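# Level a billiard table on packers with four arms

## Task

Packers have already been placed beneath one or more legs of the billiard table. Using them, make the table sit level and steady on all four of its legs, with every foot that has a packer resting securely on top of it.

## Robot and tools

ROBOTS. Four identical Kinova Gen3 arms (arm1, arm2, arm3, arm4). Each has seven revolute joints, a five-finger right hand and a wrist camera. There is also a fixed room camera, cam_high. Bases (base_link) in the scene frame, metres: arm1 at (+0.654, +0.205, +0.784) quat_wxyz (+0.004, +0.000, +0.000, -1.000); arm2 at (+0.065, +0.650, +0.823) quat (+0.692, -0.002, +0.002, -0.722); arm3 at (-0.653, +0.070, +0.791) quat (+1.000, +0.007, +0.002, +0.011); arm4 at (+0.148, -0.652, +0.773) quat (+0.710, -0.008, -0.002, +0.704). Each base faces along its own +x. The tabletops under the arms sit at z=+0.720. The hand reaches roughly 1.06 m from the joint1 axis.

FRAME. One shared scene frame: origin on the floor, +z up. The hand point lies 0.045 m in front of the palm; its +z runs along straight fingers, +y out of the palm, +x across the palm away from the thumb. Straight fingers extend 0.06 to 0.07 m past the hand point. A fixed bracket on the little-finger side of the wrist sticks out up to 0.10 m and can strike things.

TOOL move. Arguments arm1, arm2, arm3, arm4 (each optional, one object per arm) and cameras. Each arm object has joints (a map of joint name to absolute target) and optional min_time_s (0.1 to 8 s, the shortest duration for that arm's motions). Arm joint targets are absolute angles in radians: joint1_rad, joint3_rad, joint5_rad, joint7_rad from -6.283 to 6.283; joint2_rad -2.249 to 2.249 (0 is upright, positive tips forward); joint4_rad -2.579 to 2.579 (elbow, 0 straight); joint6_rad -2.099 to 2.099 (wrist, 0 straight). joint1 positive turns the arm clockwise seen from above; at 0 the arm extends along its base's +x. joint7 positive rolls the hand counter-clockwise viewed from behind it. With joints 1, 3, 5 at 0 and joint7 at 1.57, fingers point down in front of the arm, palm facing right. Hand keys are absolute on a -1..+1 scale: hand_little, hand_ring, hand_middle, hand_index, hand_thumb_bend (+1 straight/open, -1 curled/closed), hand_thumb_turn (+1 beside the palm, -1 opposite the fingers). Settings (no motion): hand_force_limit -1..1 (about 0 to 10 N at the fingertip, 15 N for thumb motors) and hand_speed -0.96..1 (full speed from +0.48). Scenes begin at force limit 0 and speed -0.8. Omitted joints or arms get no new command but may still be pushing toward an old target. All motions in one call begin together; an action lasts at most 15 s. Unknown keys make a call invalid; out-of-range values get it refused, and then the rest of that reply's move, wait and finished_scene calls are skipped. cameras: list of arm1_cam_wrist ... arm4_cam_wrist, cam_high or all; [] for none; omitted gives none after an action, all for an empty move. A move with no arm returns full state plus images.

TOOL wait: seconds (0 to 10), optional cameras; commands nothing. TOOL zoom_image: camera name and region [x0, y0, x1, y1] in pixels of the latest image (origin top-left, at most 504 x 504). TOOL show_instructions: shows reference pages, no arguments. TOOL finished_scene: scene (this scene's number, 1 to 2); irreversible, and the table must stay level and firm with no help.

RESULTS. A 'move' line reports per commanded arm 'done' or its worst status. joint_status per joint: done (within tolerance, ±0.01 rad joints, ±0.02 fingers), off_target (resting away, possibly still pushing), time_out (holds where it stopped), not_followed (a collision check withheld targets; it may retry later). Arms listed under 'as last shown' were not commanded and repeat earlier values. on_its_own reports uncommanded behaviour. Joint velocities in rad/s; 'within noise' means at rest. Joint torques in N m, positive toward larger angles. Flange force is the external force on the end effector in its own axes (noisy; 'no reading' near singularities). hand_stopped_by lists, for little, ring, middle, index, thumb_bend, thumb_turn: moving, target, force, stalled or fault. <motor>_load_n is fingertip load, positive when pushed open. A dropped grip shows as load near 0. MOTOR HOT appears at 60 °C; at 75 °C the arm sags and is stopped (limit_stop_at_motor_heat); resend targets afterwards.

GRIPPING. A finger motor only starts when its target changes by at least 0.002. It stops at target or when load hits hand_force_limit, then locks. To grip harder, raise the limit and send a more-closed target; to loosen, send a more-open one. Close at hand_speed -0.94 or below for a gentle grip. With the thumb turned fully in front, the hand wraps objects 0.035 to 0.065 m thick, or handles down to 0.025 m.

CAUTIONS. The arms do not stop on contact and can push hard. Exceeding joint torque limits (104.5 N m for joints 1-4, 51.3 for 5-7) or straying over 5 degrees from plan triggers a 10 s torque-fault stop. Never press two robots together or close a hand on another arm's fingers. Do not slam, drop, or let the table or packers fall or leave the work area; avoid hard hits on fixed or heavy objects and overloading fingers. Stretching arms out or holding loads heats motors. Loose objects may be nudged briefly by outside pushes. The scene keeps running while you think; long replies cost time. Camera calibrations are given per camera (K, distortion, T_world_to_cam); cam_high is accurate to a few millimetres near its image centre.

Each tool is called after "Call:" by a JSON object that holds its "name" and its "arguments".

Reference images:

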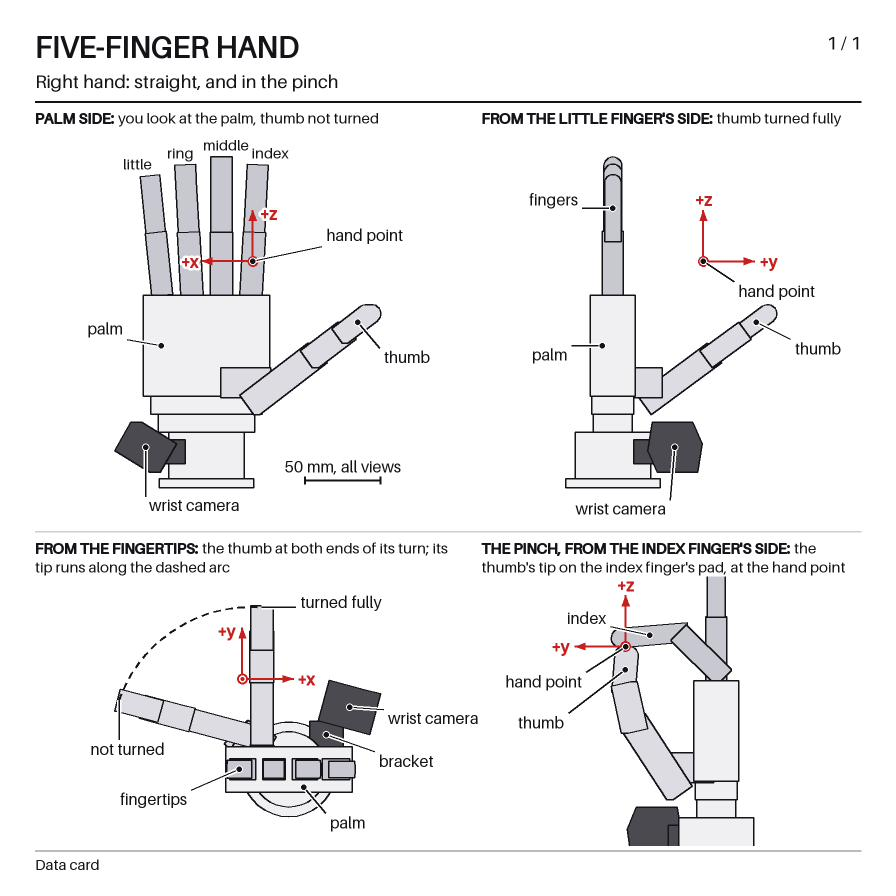

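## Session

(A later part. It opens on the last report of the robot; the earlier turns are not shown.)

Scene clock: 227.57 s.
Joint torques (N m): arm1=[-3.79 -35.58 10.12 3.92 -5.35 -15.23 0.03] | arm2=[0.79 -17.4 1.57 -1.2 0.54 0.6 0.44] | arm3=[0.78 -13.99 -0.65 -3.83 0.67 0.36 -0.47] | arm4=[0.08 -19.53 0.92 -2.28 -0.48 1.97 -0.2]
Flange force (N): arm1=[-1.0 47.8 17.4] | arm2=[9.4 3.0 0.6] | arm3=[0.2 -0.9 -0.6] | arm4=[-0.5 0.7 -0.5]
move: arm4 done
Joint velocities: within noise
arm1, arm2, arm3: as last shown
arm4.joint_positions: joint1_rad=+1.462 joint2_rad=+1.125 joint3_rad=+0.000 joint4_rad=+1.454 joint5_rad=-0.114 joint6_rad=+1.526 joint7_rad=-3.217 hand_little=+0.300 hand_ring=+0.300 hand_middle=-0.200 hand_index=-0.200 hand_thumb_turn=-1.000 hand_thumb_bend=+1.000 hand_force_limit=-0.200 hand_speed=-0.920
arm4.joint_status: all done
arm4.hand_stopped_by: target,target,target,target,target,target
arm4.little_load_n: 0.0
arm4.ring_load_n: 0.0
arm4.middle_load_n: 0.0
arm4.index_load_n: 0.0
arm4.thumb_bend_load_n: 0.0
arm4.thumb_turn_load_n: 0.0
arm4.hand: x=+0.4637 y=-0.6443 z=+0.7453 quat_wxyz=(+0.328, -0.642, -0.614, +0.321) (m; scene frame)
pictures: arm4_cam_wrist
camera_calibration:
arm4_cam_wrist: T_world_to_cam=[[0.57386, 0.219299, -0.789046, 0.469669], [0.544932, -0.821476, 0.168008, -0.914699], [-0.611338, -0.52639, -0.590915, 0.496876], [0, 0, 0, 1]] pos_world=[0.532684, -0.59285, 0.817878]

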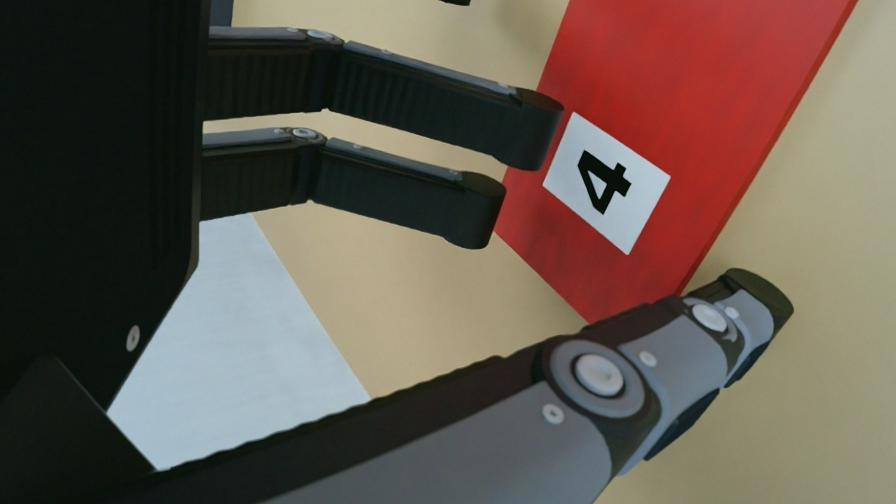

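Call:
{"name": "move", "arguments": {"arm4": {"joints":{"hand_index":0.35,"hand_middle":0.35,"hand_ring":0.6,"hand_little":0.6,"hand_speed":-0.5}}, "cameras": []}}

Call:
{"name": "move", "arguments": {"arm4": {"joints":{"joint1_rad":1.491,"joint2_rad":1.197,"joint4_rad":1.253,"joint5_rad":-0.120,"joint6_rad":1.790,"joint7_rad":-3.224,"hand_thumb_bend":0.6},"min_time_s":3}, "cameras": ["arm4_cam_wrist"]}}

Scene clock: 233.30 s.
Joint torques (N m): arm1=[-3.79 -35.58 10.09 3.92 -5.34 -15.23 0.02] | arm2=[0.84 -17.41 1.6 -1.17 0.56 0.58 0.46] | arm3=[0.84 -13.96 -0.67 -3.8 0.71 0.31 -0.48] | arm4=[0.05 -19.52 0.91 -2.27 -0.49 1.97 -0.23]
Flange force (N): arm1=[-1.0 47.8 17.5] | arm2=[9.6 3.0 0.5] | arm3=[0.3 -0.8 -0.9] | arm4=[-0.6 0.7 -0.5]
move: arm4 done
Joint velocities: within noise
arm1.joint_positions: joint1_rad=-0.968 joint2_rad=+1.490 joint3_rad=+0.000 joint4_rad=+2.122 joint5_rad=-0.976 joint6_rad=-1.850 joint7_rad=-0.387 hand_little=+1.000 hand_ring=+1.000 hand_middle=+1.000 hand_index=+1.000 hand_thumb_turn=+1.000 hand_thumb_bend=+1.000 hand_force_limit=+0.000 hand_speed=-0.800
arm1.joint_status: not commanded
arm1.hand_stopped_by: target,target,target,target,target,target
arm1.little_load_n: 0.0
arm1.ring_load_n: 0.0
arm1.middle_load_n: 0.0
arm1.index_load_n: 0.0
arm1.thumb_bend_load_n: 0.0
arm1.thumb_turn_load_n: 0.0
arm1.hand: x=+0.1587 y=-0.0589 z=+0.7627 quat_wxyz=(+0.486, -0.486, -0.512, +0.514) (m; scene frame)
arm2, arm3: as last shown
arm2.little_load_n: 0.5
arm4.joint_positions: joint1_rad=+1.462 joint2_rad=+1.125 joint3_rad=+0.000 joint4_rad=+1.454 joint5_rad=-0.114 joint6_rad=+1.526 joint7_rad=-3.217 hand_little=+0.600 hand_ring=+0.600 hand_middle=+0.350 hand_index=+0.350 hand_thumb_turn=-1.000 hand_thumb_bend=+1.000 hand_force_limit=-0.200 hand_speed=-0.500
arm4.joint_status: all done
arm4.hand_stopped_by: target,target,target,target,target,target
arm4.little_load_n: 0.0
arm4.ring_load_n: 0.0
arm4.middle_load_n: -0.5
arm4.index_load_n: 0.0
arm4.thumb_bend_load_n: 0.0
arm4.thumb_turn_load_n: 0.0
arm4.hand: x=+0.4637 y=-0.6443 z=+0.7453 quat_wxyz=(+0.328, -0.642, -0.614, +0.321) (m; scene frame)
pictures: none
No camera images: "cameras" was empty.

Scene clock: 236.60 s.
Joint torques (N m): arm1=[-3.8 -35.53 10.13 3.93 -5.34 -15.24 0.02] | arm2=[0.83 -17.33 1.63 -1.17 0.52 0.56 0.47] | arm3=[0.84 -13.97 -0.62 -3.93 0.73 0.35 -0.44] | arm4=[0.08 -20.67 0.9 -2.96 -0.53 2.13 -0.22]
Flange force (N): arm1=[-1.2 47.7 17.5] | arm2=[9.5 2.9 0.3] | arm3=[0.3 -1.3 -0.7] | arm4=[-0.6 0.4 -0.5]
move: arm4 done
Joint velocities: within noise
arm1, arm2, arm3: as last shown
arm4.joint_positions: joint1_rad=+1.491 joint2_rad=+1.197 joint3_rad=+0.000 joint4_rad=+1.253 joint5_rad=-0.120 joint6_rad=+1.790 joint7_rad=-3.224 hand_little=+0.600 hand_ring=+0.600 hand_middle=+0.350 hand_index=+0.350 hand_thumb_turn=-1.000 hand_thumb_bend=+0.600 hand_force_limit=-0.200 hand_speed=-0.500
arm4.joint_status: all done
arm4.hand_stopped_by: target,target,target,target,target,target
arm4.little_load_n: 0.0
arm4.ring_load_n: 0.0
arm4.middle_load_n: 0.0
arm4.index_load_n: 0.0
arm4.thumb_bend_load_n: 0.0
arm4.thumb_turn_load_n: 0.0
arm4.hand: x=+0.4790 y=-0.6496 z=+0.7749 quat_wxyz=(+0.375, -0.624, -0.586, +0.357) (m; scene frame)
pictures: arm4_cam_wrist
camera_calibration:
arm4_cam_wrist: T_world_to_cam=[[0.466785, 0.217922, -0.857101, 0.588449], [0.545065, -0.834097, 0.0847745, -0.876177], [-0.696431, -0.506747, -0.508125, 0.510331], [0, 0, 0, 1]] pos_world=[0.558305, -0.600444, 0.83795]

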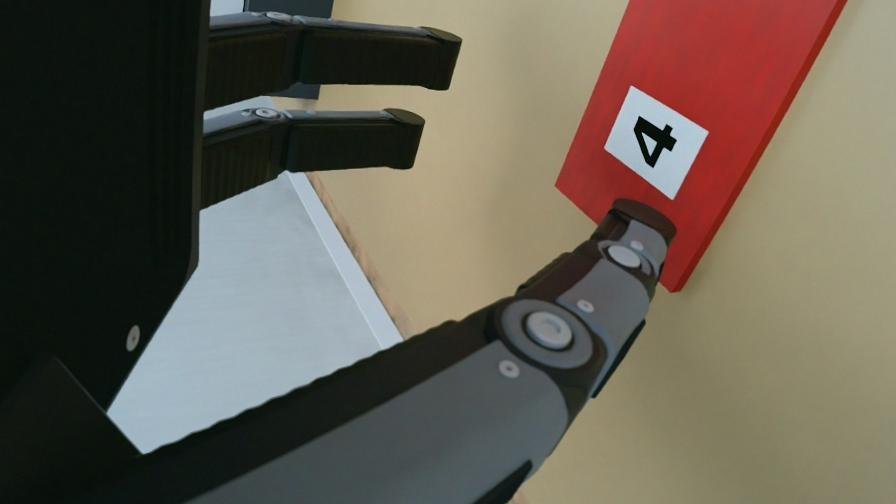

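Call:
{"name": "move", "arguments": {"arm4": {"joints":{"joint1_rad":1.512,"joint2_rad":1.114,"joint4_rad":1.381,"joint5_rad":-0.092,"joint6_rad":1.614,"joint7_rad":-3.206,"hand_index":0.9,"hand_middle":0.65,"hand_ring":0.9,"hand_little":0.9},"min_time_s":2.5}, "cameras": []}}

Call:
{"name": "move", "arguments": {"arm4": {"joints":{"joint2_rad":1.154,"joint4_rad":1.369,"joint6_rad":1.586},"min_time_s":2}, "cameras": ["arm4_cam_wrist"]}}

Scene clock: 245.40 s.
Joint torques (N m): arm1=[-3.81 -35.59 10.14 3.94 -5.35 -15.24 0.05] | arm2=[0.8 -17.35 1.56 -1.17 0.53 0.54 0.46] | arm3=[0.76 -13.91 -0.61 -3.88 0.69 0.35 -0.41] | arm4=[0.06 -19.91 0.99 -2.83 -0.46 1.97 -0.23]
Flange force (N): arm1=[-1.0 47.9 17.4] | arm2=[9.5 3.0 0.3] | arm3=[0.2 -1.3 -0.7] | arm4=[-0.6 0.5 -0.5]
move: arm4 done
Joint velocities: within noise
arm1, arm2, arm3: as last shown
arm2.little_load_n: 0.0
arm4.joint_positions: joint1_rad=+1.512 joint2_rad=+1.114 joint3_rad=+0.000 joint4_rad=+1.381 joint5_rad=-0.092 joint6_rad=+1.614 joint7_rad=-3.206 hand_little=+0.900 hand_ring=+0.900 hand_middle=+0.650 hand_index=+0.900 hand_thumb_turn=-1.000 hand_thumb_bend=+0.600 hand_force_limit=-0.200 hand_speed=-0.500
arm4.joint_status: all done
arm4.hand_stopped_by: target,target,target,target,target,target
arm4.little_load_n: 0.0
arm4.ring_load_n: 0.0
arm4.middle_load_n: 0.0
arm4.index_load_n: 0.0
arm4.thumb_bend_load_n: 0.0
arm4.thumb_turn_load_n: 0.0
arm4.hand: x=+0.4828 y=-0.6648 z=+0.7655 quat_wxyz=(+0.333, -0.647, -0.608, +0.317) (m; scene frame)
pictures: none
No camera images: "cameras" was empty.

Scene clock: 247.70 s.
Joint torques (N m): arm1=[-3.77 -35.59 10.12 3.96 -5.35 -15.25 0.03] | arm2=[0.83 -17.33 1.68 -1.16 0.51 0.58 0.46] | arm3=[0.84 -14 -0.46 -3.92 0.65 0.38 -0.5] | arm4=[0.06 -20.1 0.99 -2.66 -0.48 1.98 -0.22]
Flange force (N): arm1=[-1.1 47.9 17.5] | arm2=[9.5 2.9 0.4] | arm3=[0.3 -1.2 -0.7] | arm4=[-0.6 0.6 -0.4]
move: arm4 done
Joint velocities: within noise
arm1, arm2, arm3: as last shown
arm1.little_load_n: 0.5
arm1.middle_load_n: -0.5
arm1.thumb_bend_load_n: -0.5
arm4.joint_positions: joint1_rad=+1.512 joint2_rad=+1.154 joint3_rad=+0.000 joint4_rad=+1.369 joint5_rad=-0.092 joint6_rad=+1.586 joint7_rad=-3.206 hand_little=+0.900 hand_ring=+0.900 hand_middle=+0.650 hand_index=+0.900 hand_thumb_turn=-1.000 hand_thumb_bend=+0.600 hand_force_limit=-0.200 hand_speed=-0.500
arm4.joint_status: all done
arm4.hand_stopped_by: target,target,target,target,target,target
arm4.little_load_n: -0.5
arm4.ring_load_n: -0.5
arm4.middle_load_n: 0.0
arm4.index_load_n: 0.0
arm4.thumb_bend_load_n: 0.0
arm4.thumb_turn_load_n: 0.0
arm4.hand: x=+0.4831 y=-0.6651 z=+0.7451 quat_wxyz=(+0.333, -0.648, -0.607, +0.317) (m; scene frame)
pictures: arm4_cam_wrist
camera_calibration:
arm4_cam_wrist: T_world_to_cam=[[0.576629, 0.208125, -0.790053, 0.454857], [0.5269, -0.833773, 0.164922, -0.939581], [-0.6244, -0.511377, -0.590438, 0.513627], [0, 0, 0, 1]] pos_world=[0.553491, -0.615407, 0.817584]

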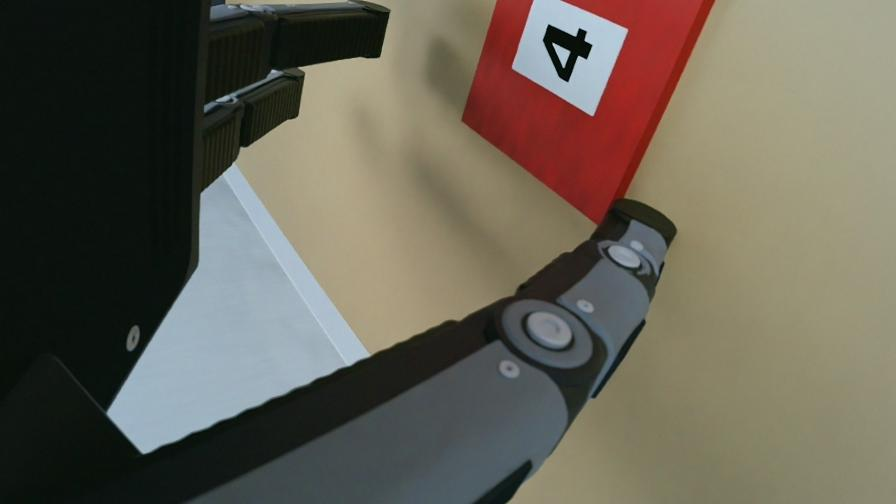

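Call:
{"name": "move", "arguments": {"arm4": {"joints":{"joint1_rad":1.500,"joint2_rad":1.155},"min_time_s":1.5}, "cameras": []}}

Call:
{"name": "move", "arguments": {"arm4": {"joints":{"hand_middle":0.15,"hand_speed":-0.9}}, "cameras": ["arm4_cam_wrist"]}}

Scene clock: 250.40 s.
Joint torques (N m): arm1=[-3.78 -35.56 10.12 3.92 -5.34 -15.25 0.03] | arm2=[0.75 -17.29 1.65 -1.16 0.55 0.59 0.45] | arm3=[0.71 -13.97 -0.54 -3.82 0.74 0.33 -0.47] | arm4=[0.05 -20.09 0.93 -2.64 -0.48 1.97 -0.23]
Flange force (N): arm1=[-1.1 47.7 17.4] | arm2=[9.3 3.0 0.3] | arm3=[0.0 -0.7 -1.0] | arm4=[-0.6 0.6 -0.5]
move: arm4 done
Joint velocities: within noise
arm1, arm2, arm3: as last shown
arm1.middle_load_n: 0.0
arm1.thumb_bend_load_n: 0.0
arm1.thumb_turn_load_n: -0.5
arm4.joint_positions: joint1_rad=+1.500 joint2_rad=+1.155 joint3_rad=+0.000 joint4_rad=+1.369 joint5_rad=-0.092 joint6_rad=+1.586 joint7_rad=-3.206 hand_little=+0.900 hand_ring=+0.900 hand_middle=+0.650 hand_index=+0.900 hand_thumb_turn=-1.000 hand_thumb_bend=+0.600 hand_force_limit=-0.200 hand_speed=-0.500
arm4.joint_status: all done
arm4.hand_stopped_by: target,target,target,target,target,target
arm4.little_load_n: 0.0
arm4.ring_load_n: 0.0
arm4.middle_load_n: 0.0
arm4.index_load_n: 0.0
arm4.thumb_bend_load_n: 0.0
arm4.thumb_turn_load_n: 0.0
arm4.hand: x=+0.4829 y=-0.6611 z=+0.7447 quat_wxyz=(+0.331, -0.645, -0.611, +0.320) (m; scene frame)
pictures: none
No camera images: "cameras" was empty.

Scene clock: 252.67 s.
Joint torques (N m): arm1=[-3.77 -35.55 10.14 3.93 -5.34 -15.22 0] | arm2=[0.84 -17.39 1.63 -1.15 0.5 0.55 0.42] | arm3=[0.85 -13.99 -0.59 -3.92 0.69 0.35 -0.54] | arm4=[0.04 -20.09 0.96 -2.63 -0.48 1.99 -0.22]
Flange force (N): arm1=[-1.2 47.8 17.4] | arm2=[9.6 3.1 0.4] | arm3=[0.2 -1.1 -0.8] | arm4=[-0.6 0.6 -0.5]
move: arm4 done
Joint velocities: within noise
arm1, arm2, arm3: as last shown
arm1.little_load_n: 0.0
arm1.thumb_turn_load_n: 0.0
arm2.middle_load_n: -0.5
arm2.thumb_turn_load_n: -0.5
arm4.joint_positions: joint1_rad=+1.500 joint2_rad=+1.155 joint3_rad=+0.000 joint4_rad=+1.369 joint5_rad=-0.092 joint6_rad=+1.586 joint7_rad=-3.206 hand_little=+0.900 hand_ring=+0.900 hand_middle=+0.150 hand_index=+0.900 hand_thumb_turn=-1.000 hand_thumb_bend=+0.600 hand_force_limit=-0.200 hand_speed=-0.900
arm4.joint_status: all done
arm4.hand_stopped_by: target,target,target,target,target,target
arm4.little_load_n: 0.0
arm4.ring_load_n: 0.0
arm4.middle_load_n: 0.0
arm4.index_load_n: 0.0
arm4.thumb_bend_load_n: 0.0
arm4.thumb_turn_load_n: 0.0
arm4.hand: x=+0.4829 y=-0.6611 z=+0.7447 quat_wxyz=(+0.331, -0.645, -0.611, +0.320) (m; scene frame)
pictures: arm4_cam_wrist
camera_calibration:
arm4_cam_wrist: T_world_to_cam=[[0.573182, 0.214832, -0.790765, 0.460491], [0.537067, -0.82734, 0.164521, -0.93638], [-0.618887, -0.518994, -0.589596, 0.506943], [0, 0, 0, 1]] pos_world=[0.552694, -0.610533, 0.817086]

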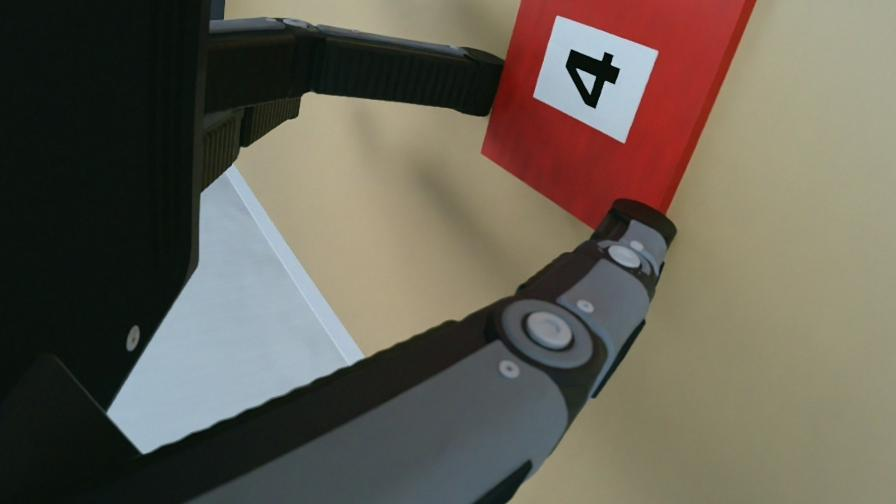

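Call:
{"name": "move", "arguments": {"arm4": {"joints":{"hand_middle":-0.1}}, "cameras": ["arm4_cam_wrist"]}}

Call:
{"name": "zoom_image", "arguments": {"camera": "arm4_cam_wrist", "region": [430, 30, 730, 280]}}

Scene clock: 254.60 s.
Joint torques (N m): arm1=[-3.78 -35.57 10.18 3.93 -5.35 -15.23 0.04] | arm2=[0.83 -17.33 1.6 -1.15 0.48 0.56 0.5] | arm3=[0.76 -13.86 -0.55 -3.93 0.72 0.35 -0.44] | arm4=[0.07 -20.04 0.98 -2.66 -0.44 1.99 -0.22]
Flange force (N): arm1=[-1.1 47.8 17.3] | arm2=[9.5 2.9 0.4] | arm3=[0.1 -1.3 -1.0] | arm4=[-0.5 0.4 -0.4]
move: arm4 done
Joint velocities: within noise
arm1: as last shown
arm1.middle_load_n: -0.5
arm2.joint_positions: joint1_rad=-1.419 joint2_rad=+0.714 joint3_rad=+0.000 joint4_rad=+1.970 joint5_rad=+0.340 joint6_rad=+0.827 joint7_rad=-4.340 hand_little=+1.000 hand_ring=+1.000 hand_middle=+1.000 hand_index=+1.000 hand_thumb_turn=+1.000 hand_thumb_bend=+1.000 hand_force_limit=+0.000 hand_speed=-0.800
arm2.joint_status: not commanded
arm2.hand_stopped_by: target,target,target,target,target,target
arm2.little_load_n: 0.0
arm2.ring_load_n: 0.0
arm2.middle_load_n: 0.0
arm2.index_load_n: -0.5
arm2.thumb_bend_load_n: 0.0
arm2.thumb_turn_load_n: 0.0
arm2.hand: x=+0.3511 y=+0.4219 z=+0.8598 quat_wxyz=(-0.046, -0.952, -0.222, +0.205) (m; scene frame)
arm3.joint_positions: joint1_rad=-1.432 joint2_rad=+0.597 joint3_rad=+0.000 joint4_rad=+2.082 joint5_rad=+0.697 joint6_rad=+0.706 joint7_rad=-3.983 hand_little=+1.000 hand_ring=+1.000 hand_middle=+1.000 hand_index=+1.000 hand_thumb_turn=+1.000 hand_thumb_bend=+1.000 hand_force_limit=+0.000 hand_speed=-0.800
arm3.joint_status: not commanded
arm3.hand_stopped_by: target,target,target,target,target,target
arm3.little_load_n: -0.5
arm3.ring_load_n: 0.0
arm3.middle_load_n: 0.0
arm3.index_load_n: 0.0
arm3.thumb_bend_load_n: 0.0
arm3.thumb_turn_load_n: -0.5
arm3.hand: x=-0.4075 y=+0.4378 z=+0.8694 quat_wxyz=(-0.214, -0.179, -0.960, +0.034) (m; scene frame)
arm4.joint_positions: joint1_rad=+1.500 joint2_rad=+1.155 joint3_rad=+0.000 joint4_rad=+1.369 joint5_rad=-0.092 joint6_rad=+1.586 joint7_rad=-3.206 hand_little=+0.900 hand_ring=+0.900 hand_middle=-0.100 hand_index=+0.900 hand_thumb_turn=-1.000 hand_thumb_bend=+0.600 hand_force_limit=-0.200 hand_speed=-0.900
arm4.joint_status: all done
arm4.hand_stopped_by: target,target,target,target,target,target
arm4.little_load_n: 0.0
arm4.ring_load_n: 0.0
arm4.middle_load_n: 0.0
arm4.index_load_n: 0.0
arm4.thumb_bend_load_n: 0.0
arm4.thumb_turn_load_n: 0.0
arm4.hand: x=+0.4829 y=-0.6611 z=+0.7447 quat_wxyz=(+0.331, -0.645, -0.611, +0.320) (m; scene frame)
pictures: arm4_cam_wrist
camera_calibration:
arm4_cam_wrist: T_world_to_cam=[[0.573182, 0.214832, -0.790765, 0.460491], [0.537067, -0.82734, 0.164521, -0.93638], [-0.618887, -0.518994, -0.589596, 0.506943], [0, 0, 0, 1]] pos_world=[0.552694, -0.610533, 0.817086]

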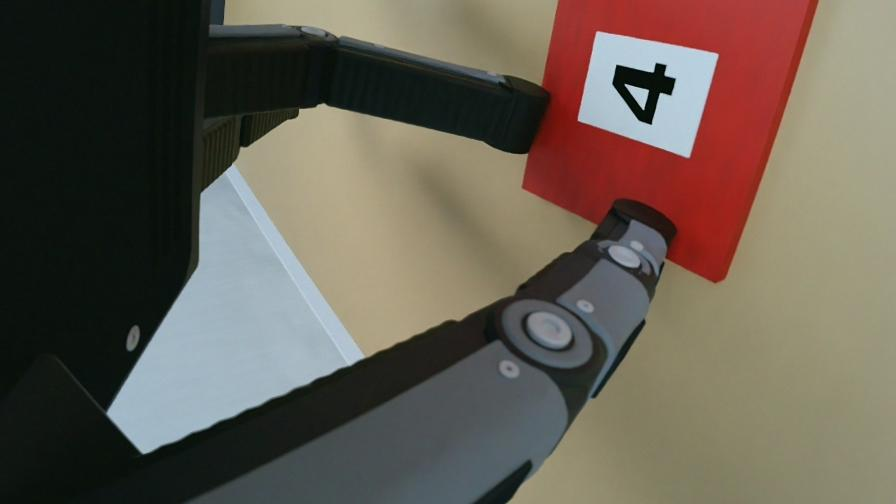

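Scaled by 1.680 from the camera's 896x504 image, which has a finer 1280x720 frame.

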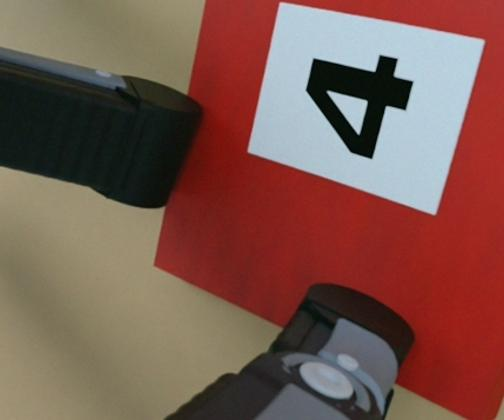

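Call:
{"name": "move", "arguments": {"arm4": {"joints":{"joint2_rad":1.110,"joint4_rad":1.381,"joint6_rad":1.614,"hand_middle":0.4,"hand_thumb_bend":1,"hand_speed":-0.4},"min_time_s":1.5}, "cameras": []}}

Call:
{"name": "move", "arguments": {"arm4": {"joints":{"joint1_rad":1.4174,"joint2_rad":1.089,"joint4_rad":1.404,"joint5_rad":0.011,"joint6_rad":1.576,"joint7_rad":-3.133},"min_time_s":2}, "cameras": ["arm4_cam_wrist"]}}

Scene clock: 262.53 s.
Joint torques (N m): arm1=[-3.81 -35.58 10.11 3.94 -5.36 -15.23 0.03] | arm2=[0.81 -17.37 1.61 -1.1 0.54 0.55 0.46] | arm3=[0.84 -13.94 -0.6 -3.91 0.69 0.33 -0.49] | arm4=[0.07 -19.94 0.94 -2.87 -0.45 1.99 -0.24]
Flange force (N): arm1=[-1.1 47.8 17.5] | arm2=[9.7 3.2 0.3] | arm3=[0.2 -1.2 -0.8] | arm4=[-0.6 0.6 -0.4]
move: arm4 done
Joint velocities: within noise
arm1, arm2, arm3: as last shown
arm1.middle_load_n: 0.0
arm2.index_load_n: 0.0
arm3.little_load_n: 0.0
arm3.thumb_turn_load_n: 0.0
arm4.joint_positions: joint1_rad=+1.500 joint2_rad=+1.110 joint3_rad=+0.000 joint4_rad=+1.381 joint5_rad=-0.092 joint6_rad=+1.614 joint7_rad=-3.206 hand_little=+0.900 hand_ring=+0.900 hand_middle=+0.400 hand_index=+0.900 hand_thumb_turn=-1.000 hand_thumb_bend=+1.000 hand_force_limit=-0.200 hand_speed=-0.400
arm4.joint_status: all done
arm4.hand_stopped_by: target,target,target,target,target,target
arm4.little_load_n: 0.0
arm4.ring_load_n: 0.0
arm4.middle_load_n: 0.0
arm4.index_load_n: 0.0
arm4.thumb_bend_load_n: 0.0
arm4.thumb_turn_load_n: 0.0
arm4.hand: x=+0.4841 y=-0.6607 z=+0.7668 quat_wxyz=(+0.330, -0.644, -0.612, +0.318) (m; scene frame)
pictures: none
No camera images: "cameras" was empty.

Scene clock: 264.83 s.
Joint torques (N m): arm1=[-3.81 -35.58 10.13 3.93 -5.34 -15.22 0.01] | arm2=[0.83 -17.39 1.61 -1.16 0.51 0.57 0.47] | arm3=[0.82 -13.94 -0.51 -3.88 0.69 0.35 -0.4] | arm4=[0.11 -19.79 1.18 -2.9 -0.31 1.93 -0.21]
Flange force (N): arm1=[-1.1 47.8 17.4] | arm2=[9.6 3.0 0.5] | arm3=[0.4 -1.2 -0.8] | arm4=[-0.6 0.5 -0.4]
move: arm4 done
Joint velocities: within noise
arm1.joint_positions: joint1_rad=-0.968 joint2_rad=+1.490 joint3_rad=+0.000 joint4_rad=+2.122 joint5_rad=-0.976 joint6_rad=-1.850 joint7_rad=-0.387 hand_little=+1.000 hand_ring=+1.000 hand_middle=+1.000 hand_index=+1.000 hand_thumb_turn=+1.000 hand_thumb_bend=+1.000 hand_force_limit=+0.000 hand_speed=-0.800
arm1.joint_status: not commanded
arm1.hand_stopped_by: target,target,target,target,target,target
arm1.little_load_n: 0.0
arm1.ring_load_n: 0.0
arm1.middle_load_n: 0.0
arm1.index_load_n: 0.0
arm1.thumb_bend_load_n: 0.0
arm1.thumb_turn_load_n: 0.0
arm1.hand: x=+0.1587 y=-0.0589 z=+0.7627 quat_wxyz=(+0.486, -0.486, -0.512, +0.514) (m; scene frame)
arm2, arm3: as last shown
arm3.thumb_bend_load_n: -0.5
arm3.thumb_turn_load_n: 0.5
arm4.joint_positions: joint1_rad=+1.417 joint2_rad=+1.089 joint3_rad=+0.000 joint4_rad=+1.404 joint5_rad=+0.011 joint6_rad=+1.576 joint7_rad=-3.133 hand_little=+0.900 hand_ring=+0.900 hand_middle=+0.400 hand_index=+0.900 hand_thumb_turn=-1.000 hand_thumb_bend=+1.000 hand_force_limit=-0.200 hand_speed=-0.400
arm4.joint_status: all done
arm4.hand_stopped_by: target,target,target,target,target,target
arm4.little_load_n: 0.0
arm4.ring_load_n: 0.0
arm4.middle_load_n: 0.0
arm4.index_load_n: 0.0
arm4.thumb_bend_load_n: 0.0
arm4.thumb_turn_load_n: 0.0
arm4.hand: x=+0.4950 y=-0.6608 z=+0.7657 quat_wxyz=(+0.283, -0.584, -0.681, +0.339) (m; scene frame)
pictures: arm4_cam_wrist
camera_calibration:
arm4_cam_wrist: T_world_to_cam=[[0.548981, 0.3318, -0.767156, 0.541381], [0.689124, -0.699078, 0.190784, -0.956728], [-0.473, -0.633402, -0.612432, 0.39668], [0, 0, 0, 1]] pos_world=[0.549726, -0.5972, 0.840792]

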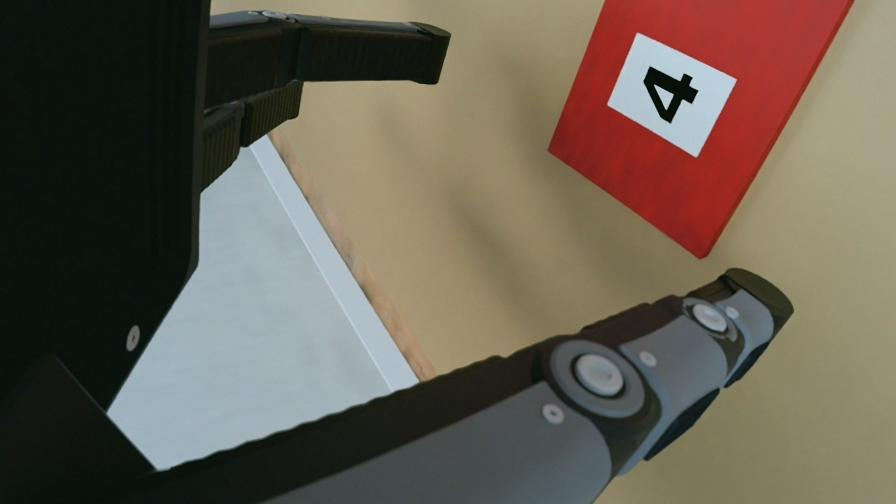

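Call:
{"name": "move", "arguments": {"arm4": {"joints":{"joint2_rad":1.1247,"joint4_rad":1.3937,"joint6_rad":1.5506,"hand_middle":0.25},"min_time_s":2}, "cameras": ["arm4_cam_wrist"]}}

Call:
{"name": "move", "arguments": {"arm4": {"joints":{"joint2_rad":1.1280,"joint4_rad":1.3927,"joint6_rad":1.5483},"min_time_s":1}, "cameras": []}}

Scene clock: 268.30 s.
Joint torques (N m): arm1=[-3.79 -35.57 10.09 3.92 -5.34 -15.24 0.04] | arm2=[0.89 -17.34 1.64 -1.12 0.53 0.58 0.44] | arm3=[0.78 -14.07 -0.59 -3.86 0.68 0.37 -0.49] | arm4=[0.07 -19.9 1.21 -2.74 -0.34 1.91 -0.24]
Flange force (N): arm1=[-1.0 47.8 17.5] | arm2=[9.6 3.0 0.3] | arm3=[0.2 -0.8 -0.5] | arm4=[-0.7 0.4 -0.4]
move: arm4 done
Joint velocities: within noise
arm1, arm2, arm3: as last shown
arm2.thumb_bend_load_n: -0.5
arm3.thumb_bend_load_n: 0.0
arm3.thumb_turn_load_n: 0.0
arm4.joint_positions: joint1_rad=+1.417 joint2_rad=+1.125 joint3_rad=+0.000 joint4_rad=+1.394 joint5_rad=+0.011 joint6_rad=+1.551 joint7_rad=-3.133 hand_little=+0.900 hand_ring=+0.900 hand_middle=+0.250 hand_index=+0.900 hand_thumb_turn=-1.000 hand_thumb_bend=+1.000 hand_force_limit=-0.200 hand_speed=-0.400
arm4.joint_status: all done
arm4.hand_stopped_by: target,target,target,target,target,target
arm4.little_load_n: 0.0
arm4.ring_load_n: 0.0
arm4.middle_load_n: 0.0
arm4.index_load_n: 0.0
arm4.thumb_bend_load_n: 0.0
arm4.thumb_turn_load_n: 0.0
arm4.hand: x=+0.4956 y=-0.6609 z=+0.7475 quat_wxyz=(+0.283, -0.584, -0.681, +0.339) (m; scene frame)
pictures: arm4_cam_wrist
camera_calibration:
arm4_cam_wrist: T_world_to_cam=[[0.548879, 0.332053, -0.767119, 0.527299], [0.68928, -0.698966, 0.190632, -0.953633], [-0.47289, -0.633394, -0.612525, 0.385775], [0, 0, 0, 1]] pos_world=[0.550326, -0.597301, 0.822592]

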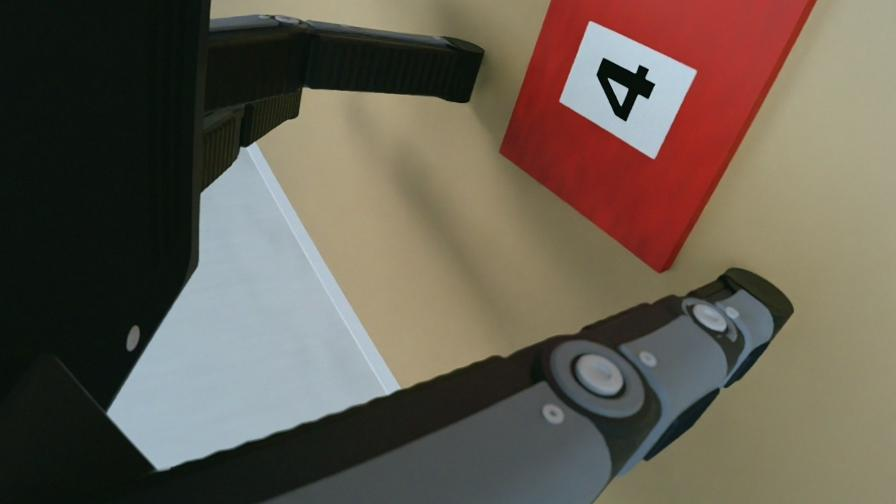

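Scene clock: 269.60 s.
Joint torques (N m): arm1=[-3.78 -35.59 10.12 3.93 -5.35 -15.24 0.03] | arm2=[0.82 -17.4 1.62 -1.17 0.52 0.57 0.48] | arm3=[0.79 -13.9 -0.58 -3.97 0.67 0.36 -0.51] | arm4=[0.08 -19.95 1.23 -2.73 -0.31 1.92 -0.22]
Flange force (N): arm1=[-1.1 47.8 17.4] | arm2=[9.6 3.0 0.5] | arm3=[0.0 -1.4 -0.8] | arm4=[-0.6 0.5 -0.4]
move: arm4 done
Joint velocities: within noise
arm1, arm2, arm3: as last shown
arm1.little_load_n: -0.5
arm2.thumb_bend_load_n: 0.0
arm4.joint_positions: joint1_rad=+1.417 joint2_rad=+1.128 joint3_rad=+0.000 joint4_rad=+1.393 joint5_rad=+0.011 joint6_rad=+1.548 joint7_rad=-3.133 hand_little=+0.900 hand_ring=+0.900 hand_middle=+0.250 hand_index=+0.900 hand_thumb_turn=-1.000 hand_thumb_bend=+1.000 hand_force_limit=-0.200 hand_speed=-0.400
arm4.joint_status: all done
arm4.hand_stopped_by: target,target,target,target,target,target
arm4.little_load_n: 0.0
arm4.ring_load_n: 0.0
arm4.middle_load_n: 0.0
arm4.index_load_n: 0.0
arm4.thumb_bend_load_n: 0.0
arm4.thumb_turn_load_n: -0.5
arm4.hand: x=+0.4956 y=-0.6610 z=+0.7459 quat_wxyz=(+0.283, -0.584, -0.681, +0.339) (m; scene frame)
pictures: none
No camera images: "cameras" was empty.

Call:
{"name": "move", "arguments": {"arm4": {"joints":{"joint1_rad":1.3995,"joint2_rad":1.1295,"joint4_rad":1.392,"joint5_rad":-0.003,"joint6_rad":1.547,"joint7_rad":-3.145},"min_time_s":1}, "cameras": []}}

Call:
{"name": "move", "arguments": {"arm4": {"joints":{"joint2_rad":1.1315,"joint4_rad":1.3915,"joint6_rad":1.5455},"min_time_s":1}, "cameras": ["arm4_cam_wrist"]}}

Scene clock: 272.57 s.
Joint torques (N m): arm1=[-3.82 -35.58 10.13 3.9 -5.35 -15.23 0.02] | arm2=[0.8 -17.33 1.64 -1.19 0.51 0.59 0.45] | arm3=[0.72 -13.98 -0.58 -3.9 0.7 0.39 -0.51] | arm4=[-0.07 -19.73 0.92 -2.79 -0.56 1.74 -0.19]
Flange force (N): arm1=[-1.0 47.8 17.4] | arm2=[9.4 2.9 0.5] | arm3=[-0.1 -1.0 -0.7] | arm4=[-1.2 -0.1 -0.8]
move: arm4 done
Joint velocities: within noise
arm1, arm2, arm3: as last shown
arm1.little_load_n: 0.0
arm1.thumb_bend_load_n: -0.5
arm4.joint_positions: joint1_rad=+1.400 joint2_rad=+1.130 joint3_rad=+0.000 joint4_rad=+1.392 joint5_rad=-0.003 joint6_rad=+1.547 joint7_rad=-3.145 hand_little=+0.900 hand_ring=+0.900 hand_middle=+0.250 hand_index=+0.900 hand_thumb_turn=-1.000 hand_thumb_bend=+1.000 hand_force_limit=-0.200 hand_speed=-0.400
arm4.joint_status: all done
arm4.hand_stopped_by: target,target,target,target,target,target
arm4.little_load_n: 0.0
arm4.ring_load_n: 0.0
arm4.middle_load_n: 0.0
arm4.index_load_n: 0.0
arm4.thumb_bend_load_n: 0.0
arm4.thumb_turn_load_n: 0.0
arm4.hand: x=+0.4947 y=-0.6511 z=+0.7450 quat_wxyz=(+0.282, -0.585, -0.681, +0.339) (m; scene frame)
pictures: none
No camera images: "cameras" was empty.

Scene clock: 273.87 s.
Joint torques (N m): arm1=[-3.78 -35.55 10.14 3.89 -5.35 -15.21 0.04] | arm2=[0.83 -17.35 1.61 -1.13 0.52 0.6 0.45] | arm3=[0.79 -13.92 -0.67 -3.93 0.72 0.35 -0.42] | arm4=[-0.19 -13.95 0.32 -3.36 -0.87 -2.29 -0.04]
Flange force (N): arm1=[-1.0 47.7 17.3] | arm2=[9.6 3.0 0.5] | arm3=[0.2 -1.4 -0.7] | arm4=[-1.8 -13.2 -12.1]
move: arm4 done
Joint velocities: within noise
arm1, arm2, arm3: as last shown
arm1.thumb_bend_load_n: 0.0
arm3.thumb_bend_load_n: -0.5
arm4.joint_positions: joint1_rad=+1.400 joint2_rad=+1.131 joint3_rad=+0.000 joint4_rad=+1.391 joint5_rad=-0.003 joint6_rad=+1.546 joint7_rad=-3.145 hand_little=+0.900 hand_ring=+0.900 hand_middle=+0.250 hand_index=+0.900 hand_thumb_turn=-1.000 hand_thumb_bend=+1.000 hand_force_limit=-0.200 hand_speed=-0.400
arm4.joint_status: all done
arm4.hand_stopped_by: target,target,target,target,target,target
arm4.little_load_n: 0.0
arm4.ring_load_n: 0.0
arm4.middle_load_n: -1.0
arm4.index_load_n: 0.0
arm4.thumb_bend_load_n: 0.0
arm4.thumb_turn_load_n: 0.0
arm4.hand: x=+0.4947 y=-0.6511 z=+0.7439 quat_wxyz=(+0.282, -0.585, -0.681, +0.339) (m; scene frame)
pictures: arm4_cam_wrist
camera_calibration:
arm4_cam_wrist: T_world_to_cam=[[0.549729, 0.330639, -0.767121, 0.520371], [0.688612, -0.699223, 0.192094, -0.946364], [-0.472875, -0.633849, -0.612066, 0.388703], [0, 0, 0, 1]] pos_world=[0.549423, -0.587395, 0.818891]

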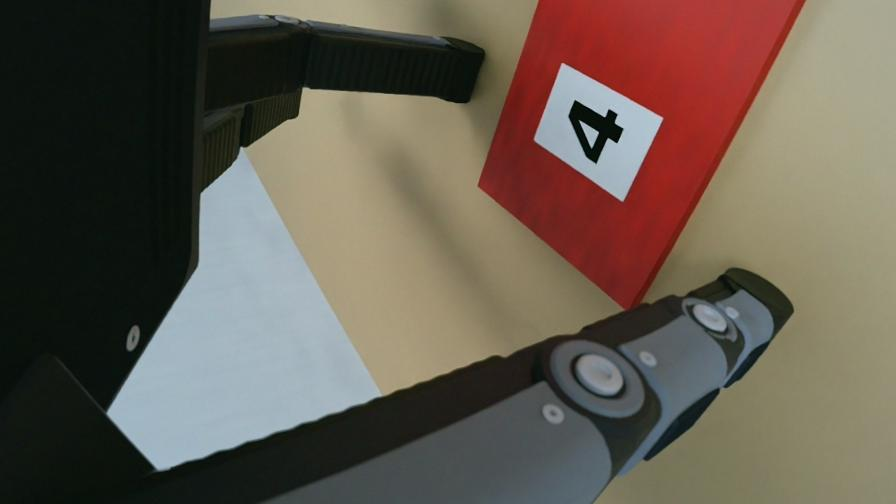

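Call:
{"name": "move", "arguments": {"arm4": {"joints":{"joint2_rad":1.1288,"joint4_rad":1.3922,"joint6_rad":1.5474},"min_time_s":1}, "cameras": []}}

Call:
{"name": "move", "arguments": {"arm4": {"joints":{"hand_middle":-0.1,"hand_speed":-0.93,"hand_force_limit":-0.4}}, "cameras": ["arm4_cam_wrist"]}}

Call:
{"name": "zoom_image", "arguments": {"camera": "arm4_cam_wrist", "region": [430, 30, 830, 360]}}

Scene clock: 276.17 s.
Joint torques (N m): arm1=[-3.81 -35.54 10.11 3.92 -5.36 -15.25 0.04] | arm2=[0.79 -17.34 1.62 -1.14 0.55 0.55 0.47] | arm3=[0.79 -13.89 -0.53 -3.85 0.7 0.34 -0.46] | arm4=[0.08 -19.94 1.2 -2.7 -0.32 1.93 -0.22]
Flange force (N): arm1=[-1.1 47.7 17.5] | arm2=[9.5 3.1 0.3] | arm3=[0.2 -1.0 -1.0] | arm4=[-0.6 0.6 -0.4]
move: arm4 done
Joint velocities: within noise
arm1, arm2, arm3: as last shown
arm1.index_load_n: -0.5
arm3.middle_load_n: -0.5
arm3.thumb_bend_load_n: 0.0
arm4.joint_positions: joint1_rad=+1.399 joint2_rad=+1.129 joint3_rad=+0.000 joint4_rad=+1.392 joint5_rad=-0.003 joint6_rad=+1.547 joint7_rad=-3.145 hand_little=+0.900 hand_ring=+0.900 hand_middle=+0.250 hand_index=+0.900 hand_thumb_turn=-1.000 hand_thumb_bend=+1.000 hand_force_limit=-0.200 hand_speed=-0.400
arm4.joint_status: all done
arm4.hand_stopped_by: target,target,target,target,target,target
arm4.little_load_n: 0.0
arm4.ring_load_n: 0.0
arm4.middle_load_n: 0.0
arm4.index_load_n: 0.0
arm4.thumb_bend_load_n: -0.5
arm4.thumb_turn_load_n: 0.0
arm4.hand: x=+0.4947 y=-0.6511 z=+0.7453 quat_wxyz=(+0.282, -0.585, -0.681, +0.339) (m; scene frame)
pictures: none
No camera images: "cameras" was empty.

Scene clock: 278.43 s.
Joint torques (N m): arm1=[-3.78 -35.56 10.14 3.92 -5.35 -15.22 0.03] | arm2=[0.8 -17.32 1.6 -1.1 0.53 0.59 0.46] | arm3=[0.86 -13.97 -0.56 -3.87 0.64 0.38 -0.44] | arm4=[0.11 -19.94 1.17 -2.7 -0.34 1.92 -0.21]
Flange force (N): arm1=[-1.1 47.8 17.4] | arm2=[9.6 3.1 0.3] | arm3=[0.4 -1.2 -0.6] | arm4=[-0.6 0.6 -0.5]
move: arm4 done
Joint velocities: within noise
arm1: as last shown
arm1.index_load_n: 0.0
arm1.thumb_turn_load_n: -0.5
arm2.joint_positions: joint1_rad=-1.419 joint2_rad=+0.714 joint3_rad=+0.000 joint4_rad=+1.970 joint5_rad=+0.340 joint6_rad=+0.827 joint7_rad=-4.340 hand_little=+1.000 hand_ring=+1.000 hand_middle=+1.000 hand_index=+1.000 hand_thumb_turn=+1.000 hand_thumb_bend=+1.000 hand_force_limit=+0.000 hand_speed=-0.800
arm2.joint_status: not commanded
arm2.hand_stopped_by: target,target,target,target,target,target
arm2.little_load_n: -0.5
arm2.ring_load_n: 0.0
arm2.middle_load_n: 0.0
arm2.index_load_n: 0.0
arm2.thumb_bend_load_n: 0.0
arm2.thumb_turn_load_n: 0.0
arm2.hand: x=+0.3511 y=+0.4219 z=+0.8598 quat_wxyz=(-0.046, -0.952, -0.222, +0.205) (m; scene frame)
arm3.joint_positions: joint1_rad=-1.432 joint2_rad=+0.597 joint3_rad=+0.000 joint4_rad=+2.082 joint5_rad=+0.697 joint6_rad=+0.706 joint7_rad=-3.983 hand_little=+1.000 hand_ring=+1.000 hand_middle=+1.000 hand_index=+1.000 hand_thumb_turn=+1.000 hand_thumb_bend=+1.000 hand_force_limit=+0.000 hand_speed=-0.800
arm3.joint_status: not commanded
arm3.hand_stopped_by: target,target,target,target,target,target
arm3.little_load_n: 0.0
arm3.ring_load_n: 0.0
arm3.middle_load_n: 0.0
arm3.index_load_n: 0.0
arm3.thumb_bend_load_n: 0.0
arm3.thumb_turn_load_n: 0.0
arm3.hand: x=-0.4075 y=+0.4378 z=+0.8694 quat_wxyz=(-0.214, -0.179, -0.960, +0.034) (m; scene frame)
arm4.joint_positions: joint1_rad=+1.400 joint2_rad=+1.129 joint3_rad=+0.000 joint4_rad=+1.392 joint5_rad=-0.003 joint6_rad=+1.547 joint7_rad=-3.145 hand_little=+0.900 hand_ring=+0.900 hand_middle=-0.100 hand_index=+0.900 hand_thumb_turn=-1.000 hand_thumb_bend=+1.000 hand_force_limit=-0.400 hand_speed=-0.930
arm4.joint_status: all done
arm4.hand_stopped_by: target,target,target,target,target,target
arm4.little_load_n: 0.0
arm4.ring_load_n: 0.0
arm4.middle_load_n: 0.0
arm4.index_load_n: 0.0
arm4.thumb_bend_load_n: 0.0
arm4.thumb_turn_load_n: 0.0
arm4.hand: x=+0.4947 y=-0.6511 z=+0.7453 quat_wxyz=(+0.282, -0.585, -0.681, +0.339) (m; scene frame)
pictures: arm4_cam_wrist
camera_calibration:
arm4_cam_wrist: T_world_to_cam=[[0.549756, 0.330674, -0.767087, 0.521422], [0.688644, -0.69918, 0.192137, -0.94666], [-0.472798, -0.633879, -0.612095, 0.389524], [0, 0, 0, 1]] pos_world=[0.549423, -0.587395, 0.82029]

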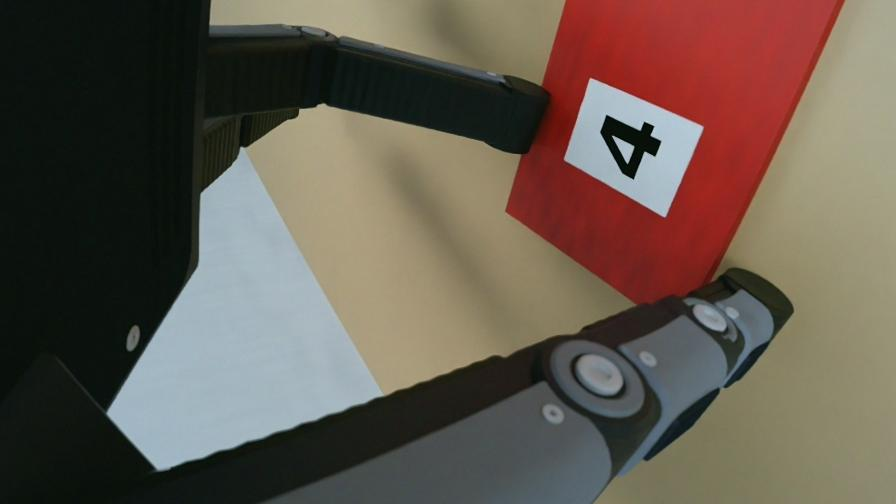

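Scaled by 1.260 from the camera's 896x504 image, which has a finer 1280x720 frame.

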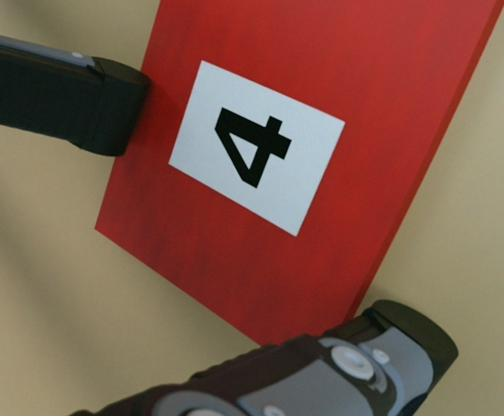

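Call:
{"name": "move", "arguments": {"arm4": {"joints":{"hand_middle":-0.3}}, "cameras": ["arm4_cam_wrist"]}}

Scene clock: 280.33 s.
Joint torques (N m): arm1=[-3.82 -35.58 10.12 3.91 -5.34 -15.23 0.03] | arm2=[0.81 -17.35 1.59 -1.13 0.51 0.57 0.47] | arm3=[0.87 -13.93 -0.56 -3.89 0.72 0.32 -0.51] | arm4=[0.12 -19.95 1.19 -2.71 -0.33 1.92 -0.24]
Flange force (N): arm1=[-1.0 47.8 17.4] | arm2=[9.6 3.1 0.4] | arm3=[0.2 -1.1 -1.1] | arm4=[-0.6 0.6 -0.5]
move: arm4 done
Joint velocities: within noise
arm1, arm2, arm3: as last shown
arm1.thumb_turn_load_n: 0.0
arm2.little_load_n: 0.0
arm4.joint_positions: joint1_rad=+1.400 joint2_rad=+1.129 joint3_rad=+0.000 joint4_rad=+1.392 joint5_rad=-0.003 joint6_rad=+1.547 joint7_rad=-3.145 hand_little=+0.900 hand_ring=+0.900 hand_middle=-0.300 hand_index=+0.900 hand_thumb_turn=-1.000 hand_thumb_bend=+1.000 hand_force_limit=-0.400 hand_speed=-0.930
arm4.joint_status: all done
arm4.hand_stopped_by: target,target,target,target,target,target
arm4.little_load_n: 0.0
arm4.ring_load_n: 0.0
arm4.middle_load_n: 0.5
arm4.index_load_n: 0.0
arm4.thumb_bend_load_n: -0.5
arm4.thumb_turn_load_n: 0.0
arm4.hand: x=+0.4947 y=-0.6511 z=+0.7453 quat_wxyz=(+0.282, -0.585, -0.681, +0.339) (m; scene frame)
pictures: arm4_cam_wrist
camera_calibration:
arm4_cam_wrist: T_world_to_cam=[[0.549756, 0.330674, -0.767087, 0.521422], [0.688644, -0.69918, 0.192137, -0.94666], [-0.472798, -0.633879, -0.612095, 0.389524], [0, 0, 0, 1]] pos_world=[0.549423, -0.587395, 0.82029]

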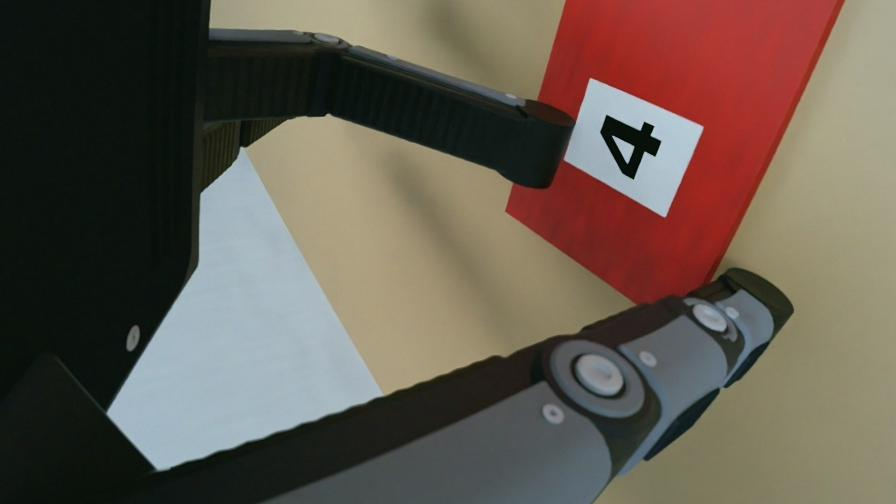

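Call:
{"name": "move", "arguments": {"arm4": {"joints":{"hand_middle":0.15,"hand_thumb_bend":0.88,"hand_speed":-0.6}}, "cameras": ["arm4_cam_wrist"]}}

Call:
{"name": "move", "arguments": {"arm4": {"joints":{"hand_middle":-0.12,"hand_speed":-0.93}}, "cameras": ["arm4_cam_wrist"]}}

Scene clock: 283.93 s.
Joint torques (N m): arm1=[-3.81 -35.61 10.08 3.92 -5.35 -15.24 0.03] | arm2=[0.82 -17.31 1.64 -1.12 0.49 0.57 0.44] | arm3=[0.75 -13.98 -0.67 -3.85 0.66 0.39 -0.53] | arm4=[0.11 -19.95 1.18 -2.69 -0.32 1.92 -0.22]
Flange force (N): arm1=[-1.0 47.9 17.5] | arm2=[9.5 3.1 0.3] | arm3=[-0.1 -0.9 -0.5] | arm4=[-0.6 0.6 -0.5]
move: arm4 done
Joint velocities: within noise
arm1.joint_positions: joint1_rad=-0.968 joint2_rad=+1.490 joint3_rad=+0.000 joint4_rad=+2.122 joint5_rad=-0.976 joint6_rad=-1.850 joint7_rad=-0.387 hand_little=+1.000 hand_ring=+1.000 hand_middle=+1.000 hand_index=+1.000 hand_thumb_turn=+1.000 hand_thumb_bend=+1.000 hand_force_limit=+0.000 hand_speed=-0.800
arm1.joint_status: not commanded
arm1.hand_stopped_by: target,target,target,target,target,target
arm1.little_load_n: 0.0
arm1.ring_load_n: 0.0
arm1.middle_load_n: 0.0
arm1.index_load_n: 0.0
arm1.thumb_bend_load_n: 0.0
arm1.thumb_turn_load_n: 0.0
arm1.hand: x=+0.1587 y=-0.0589 z=+0.7627 quat_wxyz=(+0.486, -0.486, -0.512, +0.514) (m; scene frame)
arm2, arm3: as last shown
arm3.ring_load_n: -0.5
arm4.joint_positions: joint1_rad=+1.400 joint2_rad=+1.129 joint3_rad=+0.000 joint4_rad=+1.392 joint5_rad=-0.003 joint6_rad=+1.547 joint7_rad=-3.145 hand_little=+0.900 hand_ring=+0.900 hand_middle=+0.150 hand_index=+0.900 hand_thumb_turn=-1.000 hand_thumb_bend=+0.880 hand_force_limit=-0.400 hand_speed=-0.600
arm4.joint_status: all done
arm4.hand_stopped_by: target,target,target,target,target,target
arm4.little_load_n: 0.0
arm4.ring_load_n: 0.0
arm4.middle_load_n: 0.0
arm4.index_load_n: 0.0
arm4.thumb_bend_load_n: 0.0
arm4.thumb_turn_load_n: 0.0
arm4.hand: x=+0.4947 y=-0.6511 z=+0.7453 quat_wxyz=(+0.282, -0.585, -0.681, +0.339) (m; scene frame)
pictures: arm4_cam_wrist
camera_calibration:
arm4_cam_wrist: T_world_to_cam=[[0.549756, 0.330674, -0.767087, 0.521422], [0.688644, -0.69918, 0.192137, -0.94666], [-0.472798, -0.633879, -0.612095, 0.389524], [0, 0, 0, 1]] pos_world=[0.549423, -0.587395, 0.82029]

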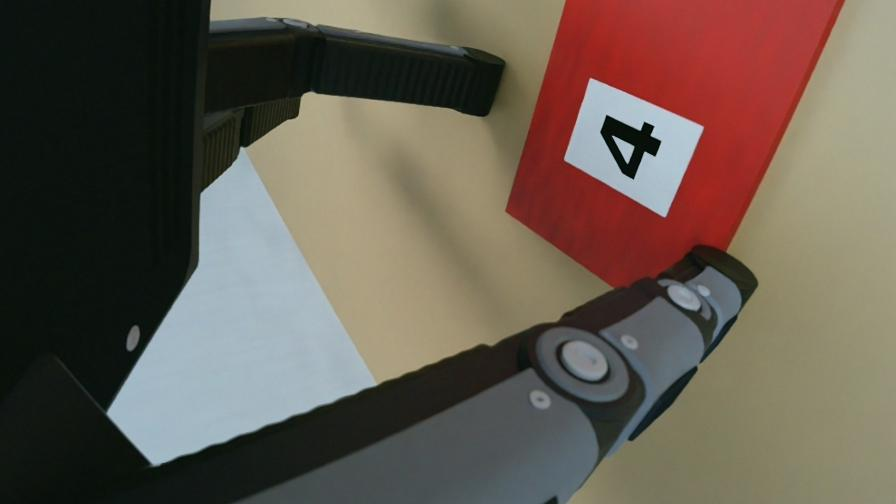

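Scene clock: 285.80 s.
Joint torques (N m): arm1=[-3.81 -35.58 10.16 3.91 -5.36 -15.22 0.03] | arm2=[0.84 -17.33 1.65 -1.16 0.52 0.58 0.45] | arm3=[0.78 -13.94 -0.59 -3.95 0.72 0.39 -0.45] | arm4=[0.09 -19.96 1.18 -2.73 -0.34 1.94 -0.21]
Flange force (N): arm1=[-1.0 47.8 17.4] | arm2=[9.5 3.0 0.4] | arm3=[0.2 -1.4 -0.6] | arm4=[-0.6 0.5 -0.3]
move: arm4 done
Joint velocities: within noise
arm1, arm2, arm3: as last shown
arm3.ring_load_n: 0.0
arm3.index_load_n: -0.5
arm4.joint_positions: joint1_rad=+1.400 joint2_rad=+1.129 joint3_rad=+0.000 joint4_rad=+1.392 joint5_rad=-0.003 joint6_rad=+1.547 joint7_rad=-3.145 hand_little=+0.900 hand_ring=+0.900 hand_middle=-0.120 hand_index=+0.900 hand_thumb_turn=-1.000 hand_thumb_bend=+0.880 hand_force_limit=-0.400 hand_speed=-0.930
arm4.joint_status: all done
arm4.hand_stopped_by: target,target,target,target,target,target
arm4.little_load_n: 0.0
arm4.ring_load_n: 0.0
arm4.middle_load_n: 0.0
arm4.index_load_n: 0.0
arm4.thumb_bend_load_n: 0.0
arm4.thumb_turn_load_n: 0.0
arm4.hand: x=+0.4947 y=-0.6511 z=+0.7453 quat_wxyz=(+0.282, -0.585, -0.681, +0.339) (m; scene frame)
pictures: arm4_cam_wrist
camera_calibration:
arm4_cam_wrist: T_world_to_cam=[[0.549756, 0.330674, -0.767087, 0.521422], [0.688644, -0.69918, 0.192137, -0.94666], [-0.472798, -0.633879, -0.612095, 0.389524], [0, 0, 0, 1]] pos_world=[0.549423, -0.587395, 0.82029]

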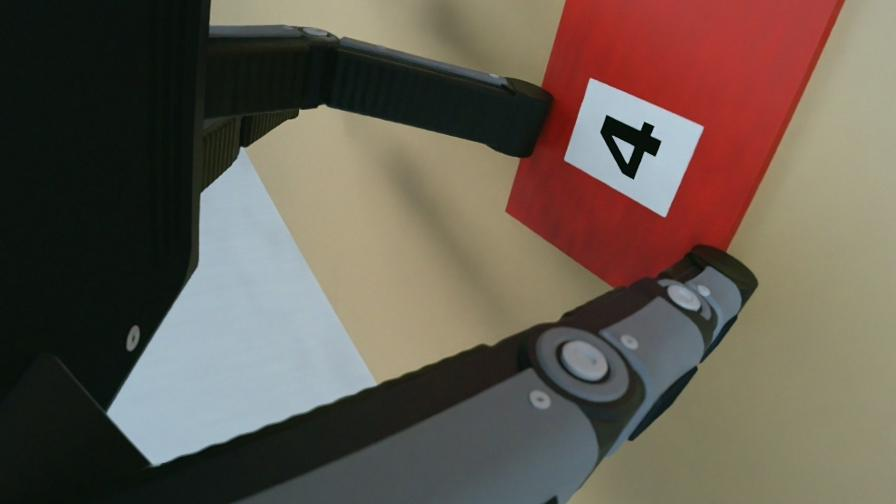

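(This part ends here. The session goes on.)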